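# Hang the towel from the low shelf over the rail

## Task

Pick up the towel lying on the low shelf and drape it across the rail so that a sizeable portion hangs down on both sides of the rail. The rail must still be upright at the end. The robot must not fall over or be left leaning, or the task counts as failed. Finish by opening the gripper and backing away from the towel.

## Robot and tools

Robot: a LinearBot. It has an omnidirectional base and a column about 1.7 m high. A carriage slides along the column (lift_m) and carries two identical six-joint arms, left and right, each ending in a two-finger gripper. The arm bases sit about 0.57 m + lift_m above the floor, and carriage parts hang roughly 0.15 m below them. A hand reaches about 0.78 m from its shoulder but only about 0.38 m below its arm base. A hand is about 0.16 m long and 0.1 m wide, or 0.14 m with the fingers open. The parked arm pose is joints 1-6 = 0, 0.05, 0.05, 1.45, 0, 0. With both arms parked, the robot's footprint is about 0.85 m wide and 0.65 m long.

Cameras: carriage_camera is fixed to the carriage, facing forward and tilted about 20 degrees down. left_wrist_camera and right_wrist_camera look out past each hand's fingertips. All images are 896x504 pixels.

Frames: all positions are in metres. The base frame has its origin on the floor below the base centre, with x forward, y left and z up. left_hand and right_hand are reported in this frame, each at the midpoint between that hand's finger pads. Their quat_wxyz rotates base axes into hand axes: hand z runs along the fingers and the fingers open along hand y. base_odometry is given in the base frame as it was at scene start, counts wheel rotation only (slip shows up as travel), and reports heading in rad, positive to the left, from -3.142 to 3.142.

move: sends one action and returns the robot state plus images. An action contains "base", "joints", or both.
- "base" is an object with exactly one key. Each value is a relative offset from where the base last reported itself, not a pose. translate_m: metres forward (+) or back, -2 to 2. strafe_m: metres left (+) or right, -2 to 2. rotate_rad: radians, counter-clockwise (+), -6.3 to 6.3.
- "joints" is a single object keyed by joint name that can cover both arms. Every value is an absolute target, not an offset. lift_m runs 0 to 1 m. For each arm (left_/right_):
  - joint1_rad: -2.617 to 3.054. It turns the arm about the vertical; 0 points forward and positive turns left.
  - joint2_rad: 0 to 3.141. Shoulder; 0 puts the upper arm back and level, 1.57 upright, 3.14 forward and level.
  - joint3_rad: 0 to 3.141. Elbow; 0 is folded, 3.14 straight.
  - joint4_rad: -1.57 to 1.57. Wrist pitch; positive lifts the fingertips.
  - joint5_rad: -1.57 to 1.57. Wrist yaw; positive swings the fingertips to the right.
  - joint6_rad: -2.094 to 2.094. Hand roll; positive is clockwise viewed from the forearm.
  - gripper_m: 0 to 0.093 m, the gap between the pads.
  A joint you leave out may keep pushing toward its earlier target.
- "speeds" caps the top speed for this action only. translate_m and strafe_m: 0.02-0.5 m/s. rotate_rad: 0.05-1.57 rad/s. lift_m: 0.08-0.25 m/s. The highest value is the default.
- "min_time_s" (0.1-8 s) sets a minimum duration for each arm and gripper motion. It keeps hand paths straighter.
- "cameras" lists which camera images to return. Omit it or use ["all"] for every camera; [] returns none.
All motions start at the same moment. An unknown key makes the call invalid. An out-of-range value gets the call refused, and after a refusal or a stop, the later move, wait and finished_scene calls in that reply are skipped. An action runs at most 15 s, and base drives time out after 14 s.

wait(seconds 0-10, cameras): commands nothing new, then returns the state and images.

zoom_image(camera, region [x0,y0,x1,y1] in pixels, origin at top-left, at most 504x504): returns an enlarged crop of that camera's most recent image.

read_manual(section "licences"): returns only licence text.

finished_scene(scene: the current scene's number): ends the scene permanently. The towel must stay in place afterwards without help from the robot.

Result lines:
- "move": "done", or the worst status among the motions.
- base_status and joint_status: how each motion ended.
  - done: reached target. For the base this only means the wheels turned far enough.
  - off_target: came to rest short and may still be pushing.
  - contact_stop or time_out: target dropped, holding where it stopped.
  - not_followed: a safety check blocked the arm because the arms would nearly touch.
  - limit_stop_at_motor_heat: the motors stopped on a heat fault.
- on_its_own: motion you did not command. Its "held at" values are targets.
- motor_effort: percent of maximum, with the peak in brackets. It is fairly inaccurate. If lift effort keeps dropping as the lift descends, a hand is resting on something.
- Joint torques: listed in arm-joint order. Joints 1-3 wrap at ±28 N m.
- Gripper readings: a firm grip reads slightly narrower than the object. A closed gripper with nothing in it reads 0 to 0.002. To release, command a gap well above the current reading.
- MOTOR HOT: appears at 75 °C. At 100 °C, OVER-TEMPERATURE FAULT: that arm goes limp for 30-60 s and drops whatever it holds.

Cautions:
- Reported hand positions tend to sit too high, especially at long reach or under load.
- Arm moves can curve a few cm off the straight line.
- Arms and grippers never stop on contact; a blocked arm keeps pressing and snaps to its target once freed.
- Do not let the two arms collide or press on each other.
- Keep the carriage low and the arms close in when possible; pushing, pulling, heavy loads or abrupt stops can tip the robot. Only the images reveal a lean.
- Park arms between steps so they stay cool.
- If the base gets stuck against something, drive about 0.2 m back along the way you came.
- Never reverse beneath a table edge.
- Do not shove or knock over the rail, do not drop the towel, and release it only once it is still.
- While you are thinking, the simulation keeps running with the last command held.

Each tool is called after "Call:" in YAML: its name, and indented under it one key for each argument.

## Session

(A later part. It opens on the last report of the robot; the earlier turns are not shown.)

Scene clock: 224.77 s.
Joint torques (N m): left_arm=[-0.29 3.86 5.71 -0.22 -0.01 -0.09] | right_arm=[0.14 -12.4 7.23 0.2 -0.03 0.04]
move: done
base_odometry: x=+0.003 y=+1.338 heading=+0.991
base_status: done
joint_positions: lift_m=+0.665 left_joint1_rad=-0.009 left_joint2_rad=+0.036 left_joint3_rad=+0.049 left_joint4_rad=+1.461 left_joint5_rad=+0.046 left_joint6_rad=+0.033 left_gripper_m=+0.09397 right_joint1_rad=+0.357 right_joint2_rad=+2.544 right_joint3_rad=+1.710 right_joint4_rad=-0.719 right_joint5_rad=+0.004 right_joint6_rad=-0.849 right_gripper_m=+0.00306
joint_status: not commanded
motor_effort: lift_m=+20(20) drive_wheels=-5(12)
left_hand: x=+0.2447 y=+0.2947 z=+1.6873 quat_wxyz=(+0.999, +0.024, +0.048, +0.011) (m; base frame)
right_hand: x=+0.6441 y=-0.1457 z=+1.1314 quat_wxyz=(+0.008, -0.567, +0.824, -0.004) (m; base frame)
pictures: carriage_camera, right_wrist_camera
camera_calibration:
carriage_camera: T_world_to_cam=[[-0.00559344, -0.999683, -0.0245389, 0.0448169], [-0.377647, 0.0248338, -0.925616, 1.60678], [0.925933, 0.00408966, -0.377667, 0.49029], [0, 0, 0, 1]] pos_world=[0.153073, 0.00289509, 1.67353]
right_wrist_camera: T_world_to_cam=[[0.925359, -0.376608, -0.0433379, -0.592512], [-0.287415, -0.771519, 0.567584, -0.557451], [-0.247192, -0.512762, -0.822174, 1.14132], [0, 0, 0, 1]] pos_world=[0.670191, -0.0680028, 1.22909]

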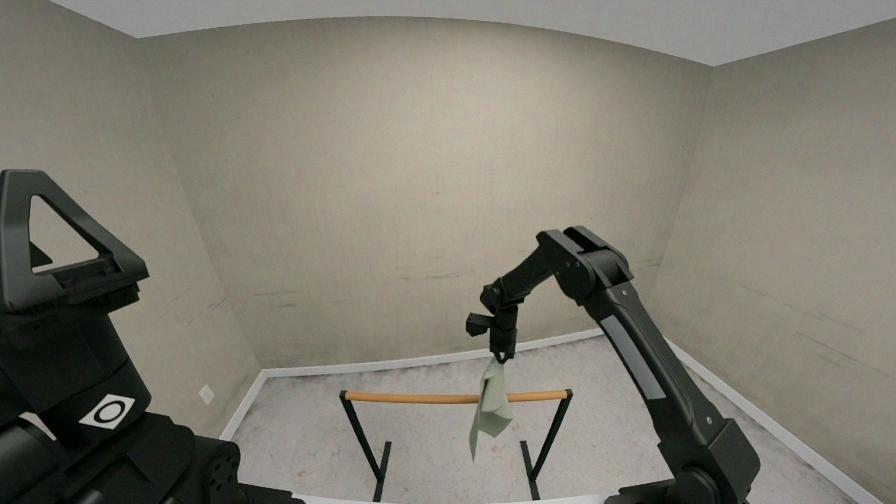

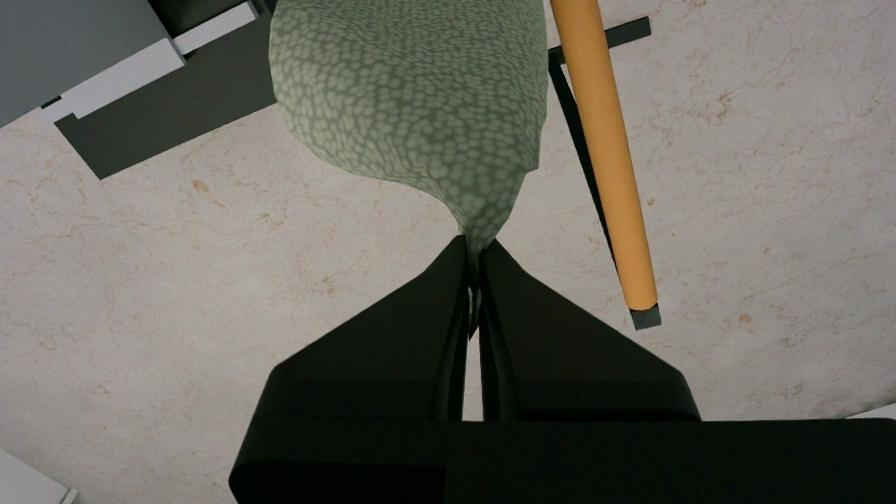

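Call:
move:
  base: {"translate_m": 0.14}
  speeds: {"translate_m": 0.12}
  cameras: ["carriage_camera", "right_wrist_camera"]

Call:
zoom_image:
  camera: "carriage_camera"
  region: [300, 250, 700, 504]

Scene clock: 235.03 s.
Joint torques (N m): left_arm=[-0.27 3.92 5.81 -0.19 -0.01 -0.1] | right_arm=[-0.08 -12.23 7.17 0.22 -0.04 0.06]
move: done
base_odometry: x=+0.079 y=+1.455 heading=+0.992
base_status: done
joint_positions: lift_m=+0.665 left_joint1_rad=-0.009 left_joint2_rad=+0.036 left_joint3_rad=+0.049 left_joint4_rad=+1.461 left_joint5_rad=+0.046 left_joint6_rad=+0.033 left_gripper_m=+0.09397 right_joint1_rad=+0.360 right_joint2_rad=+2.545 right_joint3_rad=+1.710 right_joint4_rad=-0.721 right_joint5_rad=+0.004 right_joint6_rad=-0.849 right_gripper_m=+0.00306
joint_status: not commanded
motor_effort: lift_m=+20(20) drive_wheels=-4(13)
left_hand: x=+0.2447 y=+0.2947 z=+1.6873 quat_wxyz=(+0.999, +0.024, +0.048, +0.011) (m; base frame)
right_hand: x=+0.6433 y=-0.1449 z=+1.1312 quat_wxyz=(+0.007, -0.568, +0.823, -0.004) (m; base frame)
pictures: carriage_camera, right_wrist_camera
camera_calibration:
carriage_camera: T_world_to_cam=[[-0.00559344, -0.999683, -0.0245389, 0.0448169], [-0.377647, 0.0248338, -0.925616, 1.60678], [0.925933, 0.00408966, -0.377667, 0.49029], [0, 0, 0, 1]] pos_world=[0.153073, 0.00289509, 1.67353]
right_wrist_camera: T_world_to_cam=[[0.926139, -0.374518, -0.0447402, -0.590092], [-0.284634, -0.771793, 0.568611, -0.559954], [-0.247485, -0.513878, -0.821389, 1.14053], [0, 0, 0, 1]] pos_world=[0.669391, -0.0670735, 1.22882]

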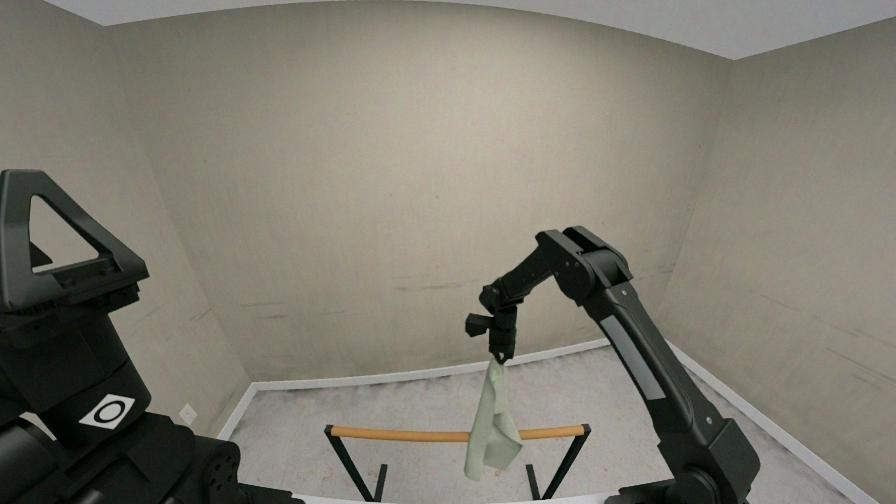

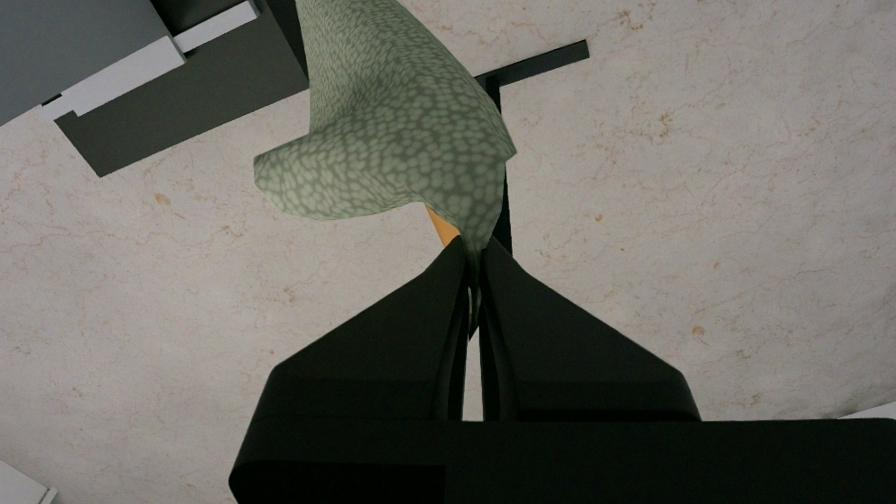

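Scaled by 1.260 from the camera's 896x504 image, which has a finer 1280x720 frame.

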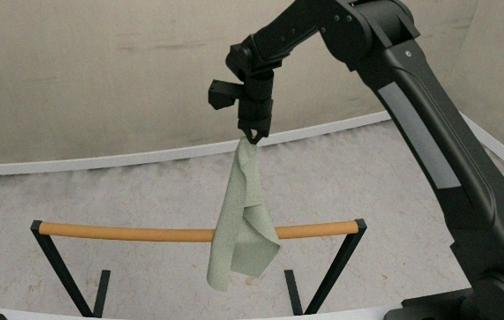

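Call:
move:
  base: {"translate_m": 0.095}
  joints: {"lift_m": 0.645}
  speeds: {"translate_m": 0.1, "lift_m": 0.08}
  cameras: ["carriage_camera", "right_wrist_camera"]

Call:
zoom_image:
  camera: "carriage_camera"
  region: [300, 250, 700, 504]

Scene clock: 247.10 s.
Joint torques (N m): left_arm=[-0.34 4 5.74 -0.24 -0.01 -0.08] | right_arm=[-0.31 -12.85 6.74 0.27 -0.05 0.04]
move: done
base_odometry: x=+0.131 y=+1.535 heading=+0.992
base_status: done
joint_positions: lift_m=+0.645 left_joint1_rad=-0.009 left_joint2_rad=+0.036 left_joint3_rad=+0.049 left_joint4_rad=+1.461 left_joint5_rad=+0.046 left_joint6_rad=+0.033 left_gripper_m=+0.09397 right_joint1_rad=+0.361 right_joint2_rad=+2.552 right_joint3_rad=+1.714 right_joint4_rad=-0.725 right_joint5_rad=+0.004 right_joint6_rad=-0.849 right_gripper_m=+0.00306
joint_status: all done
motor_effort: lift_m=+20(21) drive_wheels=+5(14)
left_hand: x=+0.2447 y=+0.2947 z=+1.6673 quat_wxyz=(+0.999, +0.024, +0.048, +0.011) (m; base frame)
right_hand: x=+0.6418 y=-0.1446 z=+1.1089 quat_wxyz=(+0.003, -0.569, +0.822, -0.003) (m; base frame)
pictures: carriage_camera, right_wrist_camera
camera_calibration:
carriage_camera: T_world_to_cam=[[-0.00559344, -0.999683, -0.0245389, 0.0443254], [-0.377647, 0.0248338, -0.925616, 1.58824], [0.925933, 0.00408966, -0.377667, 0.482725], [0, 0, 0, 1]] pos_world=[0.153073, 0.00289509, 1.6535]
right_wrist_camera: T_world_to_cam=[[0.926513, -0.372879, -0.0503478, -0.583383], [-0.279089, -0.770795, 0.572699, -0.555367], [-0.252355, -0.516561, -0.818218, 1.12128], [0, 0, 0, 1]] pos_world=[0.668477, -0.0663934, 1.20614]

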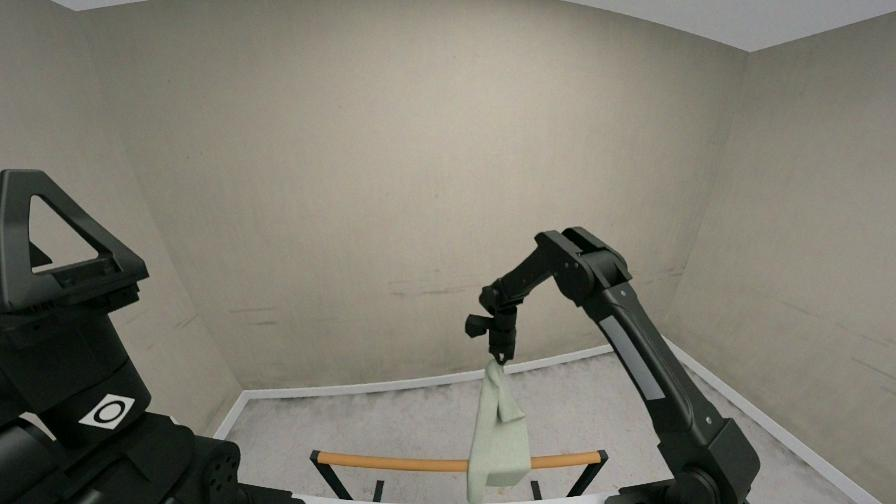

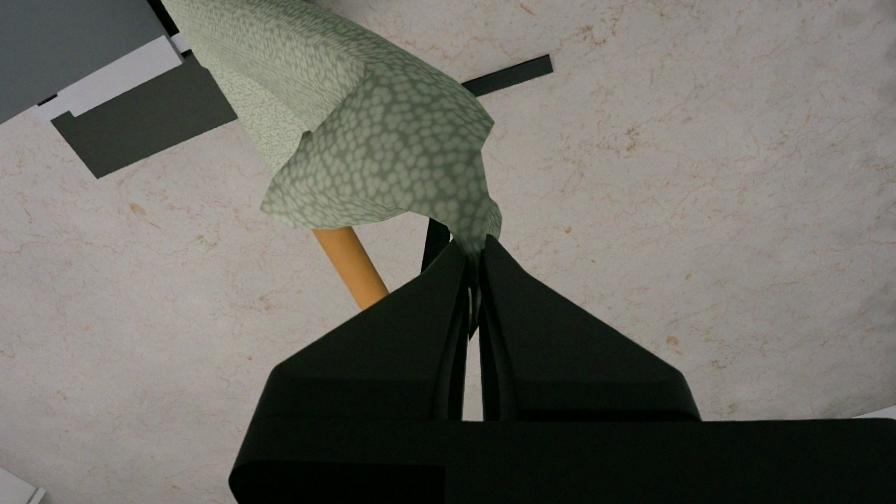

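Scaled by 1.260 from the camera's 896x504 image, which has a finer 1280x720 frame.

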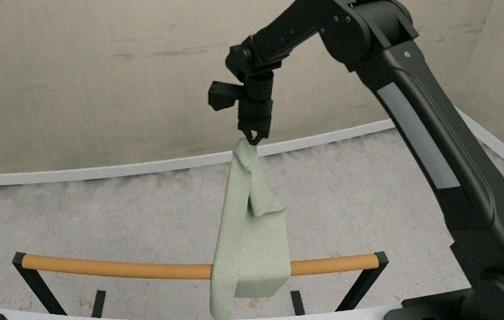

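Call:
move:
  joints: {"lift_m": 0.3}
  speeds: {"lift_m": 0.1}
  cameras: ["carriage_camera", "right_wrist_camera"]

Call:
zoom_image:
  camera: "carriage_camera"
  region: [300, 250, 700, 504]

Scene clock: 255.70 s.
Joint torques (N m): left_arm=[-0.27 3.86 5.56 -0.22 0.01 -0.08] | right_arm=[-0.17 -13.08 6.54 0.28 -0.04 0.04]
move: done
base_odometry: x=+0.131 y=+1.535 heading=+0.992
base_status: not commanded
joint_positions: lift_m=+0.300 left_joint1_rad=-0.009 left_joint2_rad=+0.036 left_joint3_rad=+0.049 left_joint4_rad=+1.461 left_joint5_rad=+0.046 left_joint6_rad=+0.033 left_gripper_m=+0.09397 right_joint1_rad=+0.361 right_joint2_rad=+2.555 right_joint3_rad=+1.718 right_joint4_rad=-0.726 right_joint5_rad=+0.004 right_joint6_rad=-0.849 right_gripper_m=+0.00306
joint_status: all done
motor_effort: lift_m=+20(20) drive_wheels=-4(5)
left_hand: x=+0.2447 y=+0.2947 z=+1.3223 quat_wxyz=(+0.999, +0.024, +0.048, +0.011) (m; base frame)
right_hand: x=+0.6425 y=-0.1443 z=+0.7635 quat_wxyz=(+0.003, -0.569, +0.822, -0.003) (m; base frame)
pictures: carriage_camera, right_wrist_camera
camera_calibration:
carriage_camera: T_world_to_cam=[[-0.00559344, -0.999683, -0.0245389, 0.0358604], [-0.377647, 0.0248338, -0.925616, 1.26894], [0.925933, 0.00408966, -0.377667, 0.352444], [0, 0, 0, 1]] pos_world=[0.153073, 0.00289509, 1.30854]
right_wrist_camera: T_world_to_cam=[[0.926531, -0.372873, -0.0500675, -0.601514], [-0.279293, -0.770873, 0.572495, -0.35691], [-0.252063, -0.516451, -0.818378, 0.838923], [0, 0, 0, 1]] pos_world=[0.6691, -0.0661579, 0.860769]

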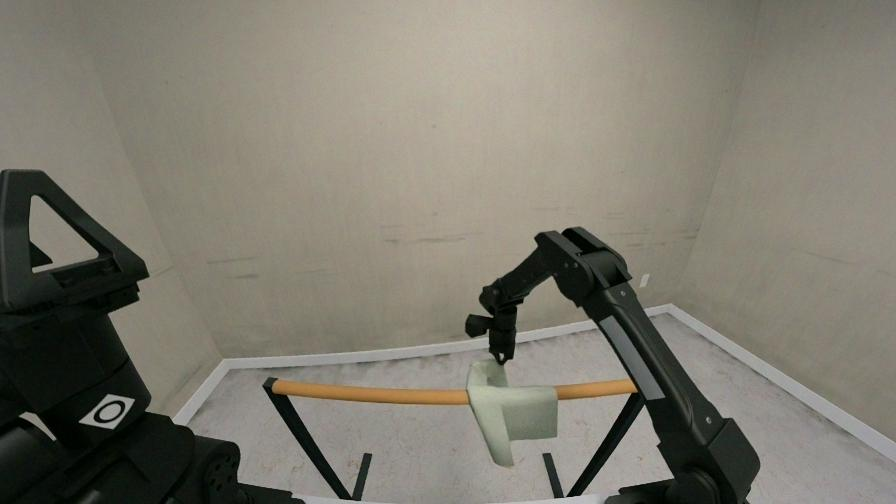

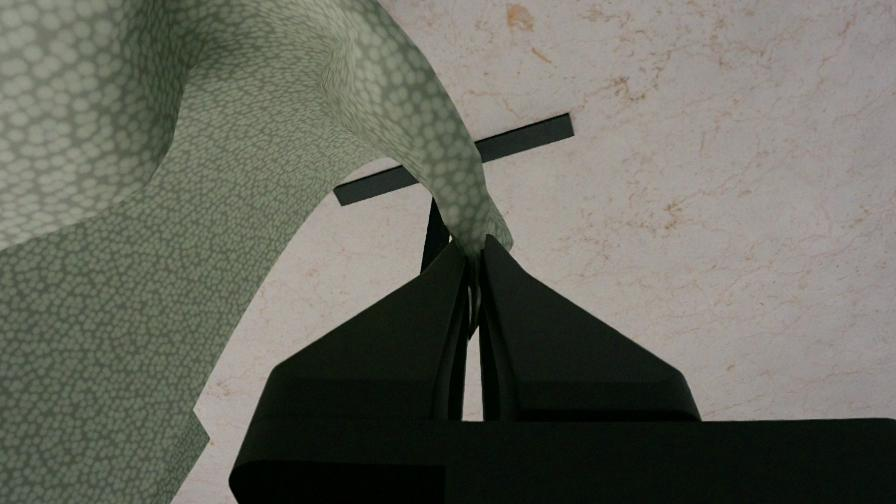

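Scaled by 1.260 from the camera's 896x504 image, which has a finer 1280x720 frame.

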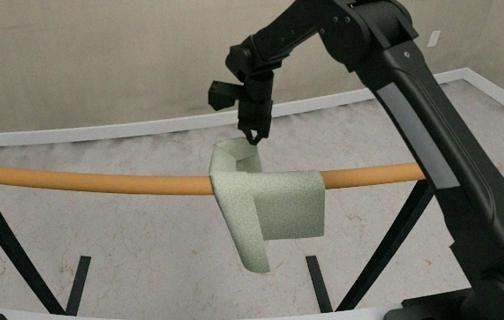

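Call:
move:
  joints: {"lift_m": 0.23}
  speeds: {"lift_m": 0.1}
  cameras: []

Call:
move:
  joints: {"right_gripper_m": 0.03}
  min_time_s: 1
  cameras: ["carriage_camera", "right_wrist_camera"]

Call:
zoom_image:
  camera: "carriage_camera"
  region: [300, 250, 700, 504]

Scene clock: 262.03 s.
Joint torques (N m): left_arm=[-0.29 3.95 5.68 -0.22 -0.01 -0.09] | right_arm=[-0.35 -13.52 6.2 0.22 -0.04 0.05]
move: done
base_odometry: x=+0.131 y=+1.535 heading=+0.992
base_status: not commanded
joint_positions: lift_m=+0.230 left_joint1_rad=-0.009 left_joint2_rad=+0.036 left_joint3_rad=+0.049 left_joint4_rad=+1.461 left_joint5_rad=+0.046 left_joint6_rad=+0.033 left_gripper_m=+0.09397 right_joint1_rad=+0.361 right_joint2_rad=+2.557 right_joint3_rad=+1.721 right_joint4_rad=-0.726 right_joint5_rad=+0.004 right_joint6_rad=-0.849 right_gripper_m=+0.00306
joint_status: all done
motor_effort: lift_m=+20(21) drive_wheels=-4(5)
left_hand: x=+0.2447 y=+0.2947 z=+1.2522 quat_wxyz=(+0.999, +0.024, +0.048, +0.011) (m; base frame)
right_hand: x=+0.6430 y=-0.1441 z=+0.6931 quat_wxyz=(+0.004, -0.569, +0.822, -0.003) (m; base frame)
pictures: none
No camera images: "cameras" was empty.

Scene clock: 263.33 s.
Joint torques (N m): left_arm=[-0.27 3.84 5.7 -0.21 0.01 -0.1] | right_arm=[-0.31 -13.53 6.15 0.24 -0.04 0.05]
move: done
base_odometry: x=+0.131 y=+1.535 heading=+0.992
base_status: not commanded
joint_positions: lift_m=+0.230 left_joint1_rad=-0.009 left_joint2_rad=+0.036 left_joint3_rad=+0.049 left_joint4_rad=+1.461 left_joint5_rad=+0.046 left_joint6_rad=+0.033 left_gripper_m=+0.09397 right_joint1_rad=+0.361 right_joint2_rad=+2.557 right_joint3_rad=+1.721 right_joint4_rad=-0.726 right_joint5_rad=+0.004 right_joint6_rad=-0.849 right_gripper_m=+0.02989
joint_status: all done
motor_effort: lift_m=+20(20) drive_wheels=+4(5)
left_hand: x=+0.2447 y=+0.2947 z=+1.2522 quat_wxyz=(+0.999, +0.024, +0.048, +0.011) (m; base frame)
right_hand: x=+0.6430 y=-0.1441 z=+0.6931 quat_wxyz=(+0.004, -0.569, +0.822, -0.003) (m; base frame)
pictures: carriage_camera, right_wrist_camera
camera_calibration:
carriage_camera: T_world_to_cam=[[-0.00559344, -0.999683, -0.0245389, 0.0341412], [-0.377647, 0.0248338, -0.925616, 1.20409], [0.925933, 0.00408966, -0.377667, 0.325984], [0, 0, 0, 1]] pos_world=[0.153073, 0.00289509, 1.23848]
right_wrist_camera: T_world_to_cam=[[0.926549, -0.372866, -0.0497872, -0.605637], [-0.279498, -0.77095, 0.572291, -0.316056], [-0.251771, -0.51634, -0.818538, 0.781468], [0, 0, 0, 1]] pos_world=[0.669567, -0.0659815, 0.790384]

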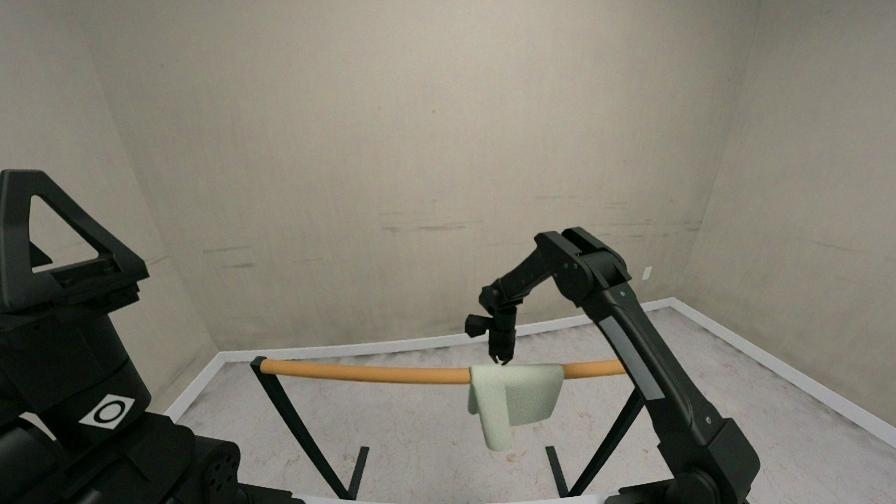

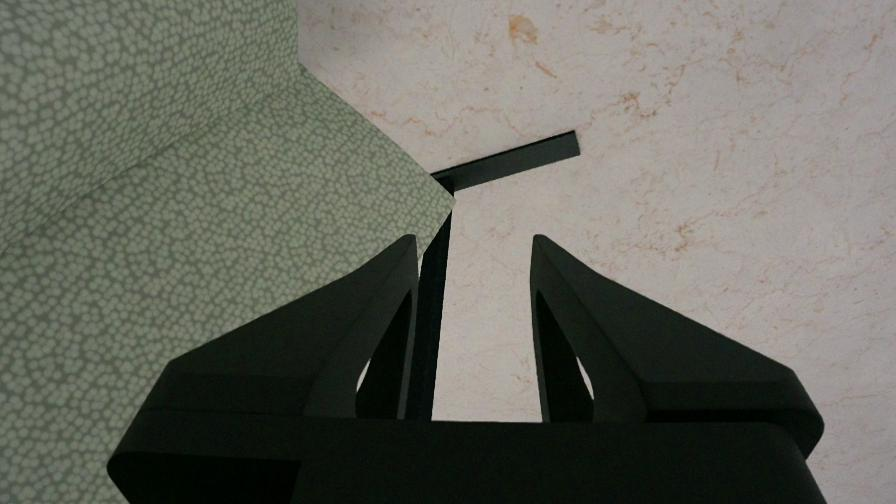

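Scaled by 1.260 from the camera's 896x504 image, which has a finer 1280x720 frame.

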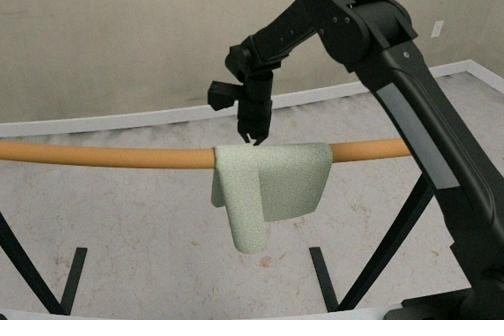

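Call:
move:
  joints: {"lift_m": 0.58}
  speeds: {"lift_m": 0.15}
  cameras: ["right_wrist_camera"]

Call:
move:
  base: {"translate_m": -0.6}
  speeds: {"translate_m": 0.25}
  cameras: ["carriage_camera", "right_wrist_camera"]

Call:
zoom_image:
  camera: "carriage_camera"
  region: [300, 250, 700, 504]

Scene clock: 273.23 s.
Joint torques (N m): left_arm=[-0.27 3.92 5.72 -0.21 0 -0.07] | right_arm=[-0.31 -13.96 6 0.24 -0.04 0.06]
move: done
base_odometry: x=+0.131 y=+1.535 heading=+0.992
base_status: not commanded
joint_positions: lift_m=+0.580 left_joint1_rad=-0.009 left_joint2_rad=+0.036 left_joint3_rad=+0.049 left_joint4_rad=+1.461 left_joint5_rad=+0.046 left_joint6_rad=+0.033 left_gripper_m=+0.09397 right_joint1_rad=+0.361 right_joint2_rad=+2.560 right_joint3_rad=+1.723 right_joint4_rad=-0.727 right_joint5_rad=+0.004 right_joint6_rad=-0.849 right_gripper_m=+0.02989
joint_status: all done
motor_effort: lift_m=+24(30) drive_wheels=+4(5)
left_hand: x=+0.2447 y=+0.2947 z=+1.6017 quat_wxyz=(+0.999, +0.024, +0.048, +0.011) (m; base frame)
right_hand: x=+0.6428 y=-0.1442 z=+1.0416 quat_wxyz=(+0.003, -0.569, +0.822, -0.003) (m; base frame)
pictures: right_wrist_camera
camera_calibration:
right_wrist_camera: T_world_to_cam=[[0.926458, -0.3729, -0.0511887, -0.586597], [-0.278476, -0.770563, 0.573309, -0.517273], [-0.253231, -0.516892, -0.817739, 1.06663], [0, 0, 0, 1]] pos_world=[0.669514, -0.0660015, 1.13875]

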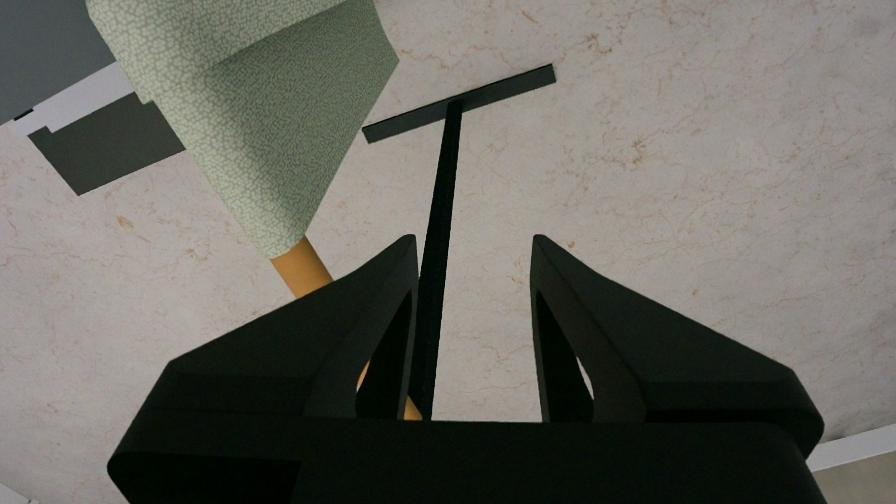

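Scene clock: 276.93 s.
Joint torques (N m): left_arm=[-0.23 3.9 5.7 -0.21 -0.01 -0.07] | right_arm=[-0.2 -13.76 6.02 0.3 -0.02 0.05]
move: done
base_odometry: x=-0.197 y=+1.032 heading=+0.992
base_status: done
joint_positions: lift_m=+0.580 left_joint1_rad=-0.009 left_joint2_rad=+0.036 left_joint3_rad=+0.049 left_joint4_rad=+1.461 left_joint5_rad=+0.047 left_joint6_rad=+0.033 left_gripper_m=+0.09397 right_joint1_rad=+0.361 right_joint2_rad=+2.560 right_joint3_rad=+1.723 right_joint4_rad=-0.726 right_joint5_rad=+0.004 right_joint6_rad=-0.849 right_gripper_m=+0.02989
joint_status: not commanded
motor_effort: lift_m=+24(25) drive_wheels=-1(13)
left_hand: x=+0.2448 y=+0.2947 z=+1.6017 quat_wxyz=(+0.999, +0.024, +0.048, +0.011) (m; base frame)
right_hand: x=+0.6429 y=-0.1442 z=+1.0416 quat_wxyz=(+0.003, -0.569, +0.823, -0.003) (m; base frame)
pictures: carriage_camera, right_wrist_camera
camera_calibration:
carriage_camera: T_world_to_cam=[[-0.00559344, -0.999683, -0.0245389, 0.0427167], [-0.377647, 0.0248338, -0.925616, 1.52756], [0.925933, 0.00408966, -0.377667, 0.457966], [0, 0, 0, 1]] pos_world=[0.153073, 0.00289509, 1.58794]
right_wrist_camera: T_world_to_cam=[[0.926323, -0.373205, -0.0514244, -0.586405], [-0.278816, -0.770945, 0.572631, -0.516379], [-0.253354, -0.516103, -0.818199, 1.06733], [0, 0, 0, 1]] pos_world=[0.669637, -0.0660992, 1.13882]

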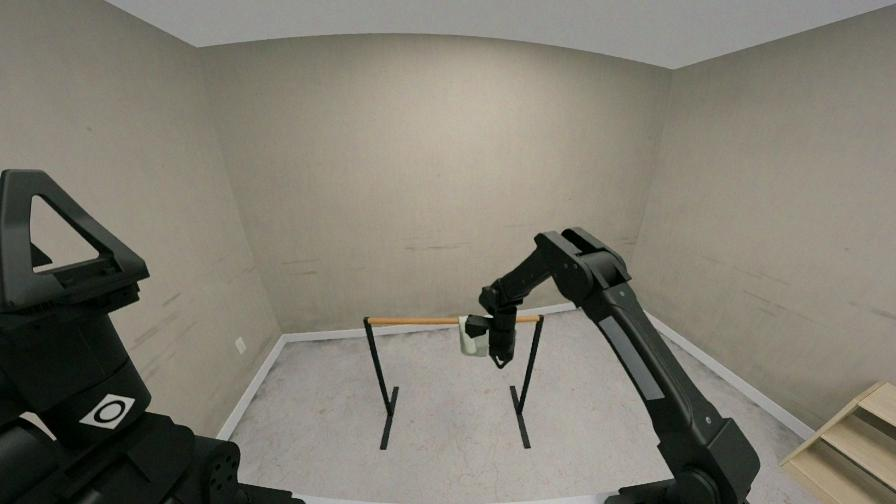

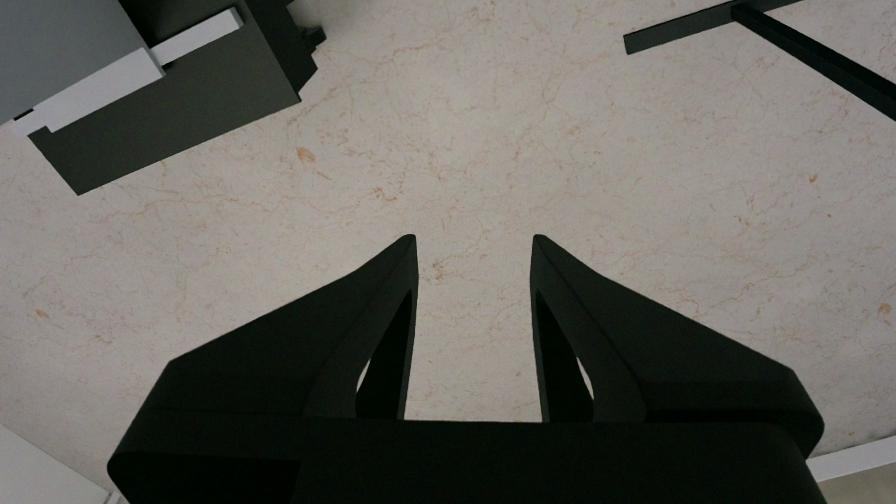

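Scaled by 1.260 from the camera's 896x504 image, which has a finer 1280x720 frame.

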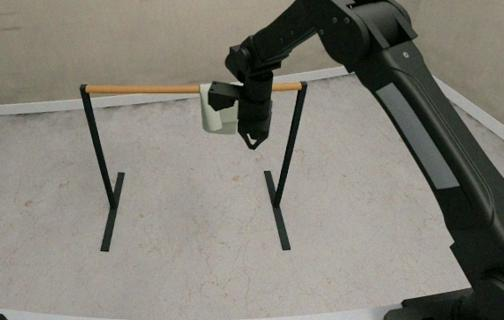

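Call:
move:
  joints: {"lift_m": 0.3, "right_joint1_rad": 0, "right_joint2_rad": 0.05, "right_joint3_rad": 0.05, "right_joint4_rad": 1.45, "right_joint5_rad": 0, "right_joint6_rad": 0}
  min_time_s: 2.5
  cameras: ["carriage_camera"]

Call:
zoom_image:
  camera: "carriage_camera"
  region: [330, 200, 570, 400]

Scene clock: 283.13 s.
Joint torques (N m): left_arm=[-0.24 3.93 5.64 -0.21 -0.01 -0.1] | right_arm=[-0.84 2.8 4.83 0.01 0.03 0.24]
move: done
base_odometry: x=-0.197 y=+1.032 heading=+0.992
base_status: not commanded
joint_positions: lift_m=+0.300 left_joint1_rad=-0.009 left_joint2_rad=+0.036 left_joint3_rad=+0.049 left_joint4_rad=+1.461 left_joint5_rad=+0.047 left_joint6_rad=+0.033 left_gripper_m=+0.09397 right_joint1_rad=+0.007 right_joint2_rad=+0.061 right_joint3_rad=+0.061 right_joint4_rad=+1.433 right_joint5_rad=+0.004 right_joint6_rad=-0.014 right_gripper_m=+0.02990
joint_status: all done
motor_effort: lift_m=+20(20) drive_wheels=+1(1)
left_hand: x=+0.2448 y=+0.2947 z=+1.3223 quat_wxyz=(+0.999, +0.024, +0.048, +0.011) (m; base frame)
right_hand: x=+0.2562 y=-0.3033 z=+1.3246 quat_wxyz=(+0.998, +0.001, +0.069, -0.004) (m; base frame)
pictures: carriage_camera
camera_calibration:
carriage_camera: T_world_to_cam=[[-0.00559344, -0.999683, -0.0245389, 0.0358611], [-0.377647, 0.0248338, -0.925616, 1.26896], [0.925933, 0.00408966, -0.377667, 0.352454], [0, 0, 0, 1]] pos_world=[0.153073, 0.00289509, 1.30856]

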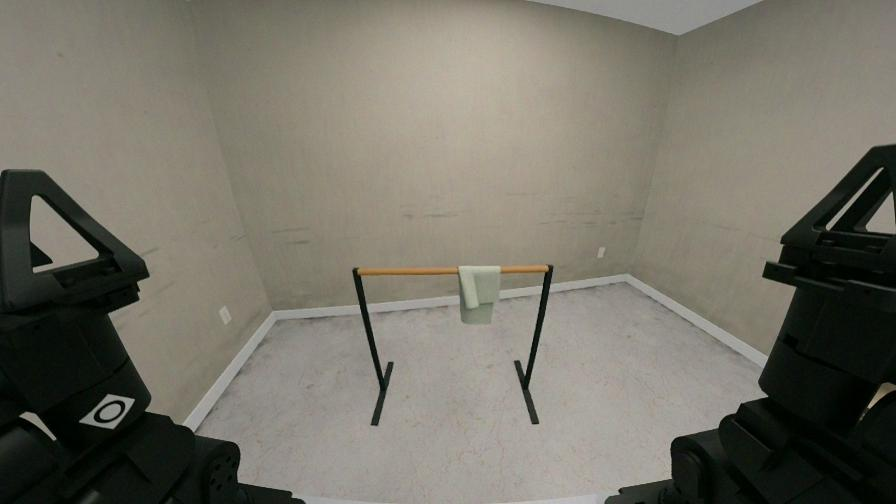

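Scaled by 2.100 from the camera's 896x504 image, which has a finer 1280x720 frame.

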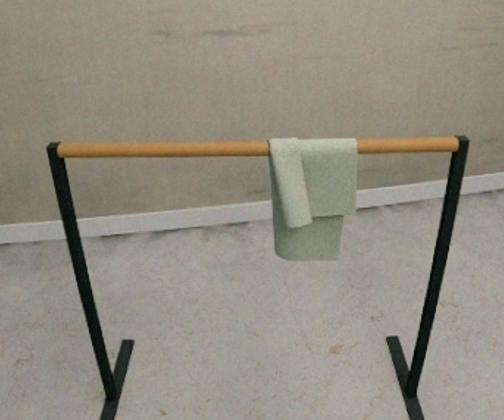

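Call:
finished_scene:
  scene: 1

The scene is finished: the task was done.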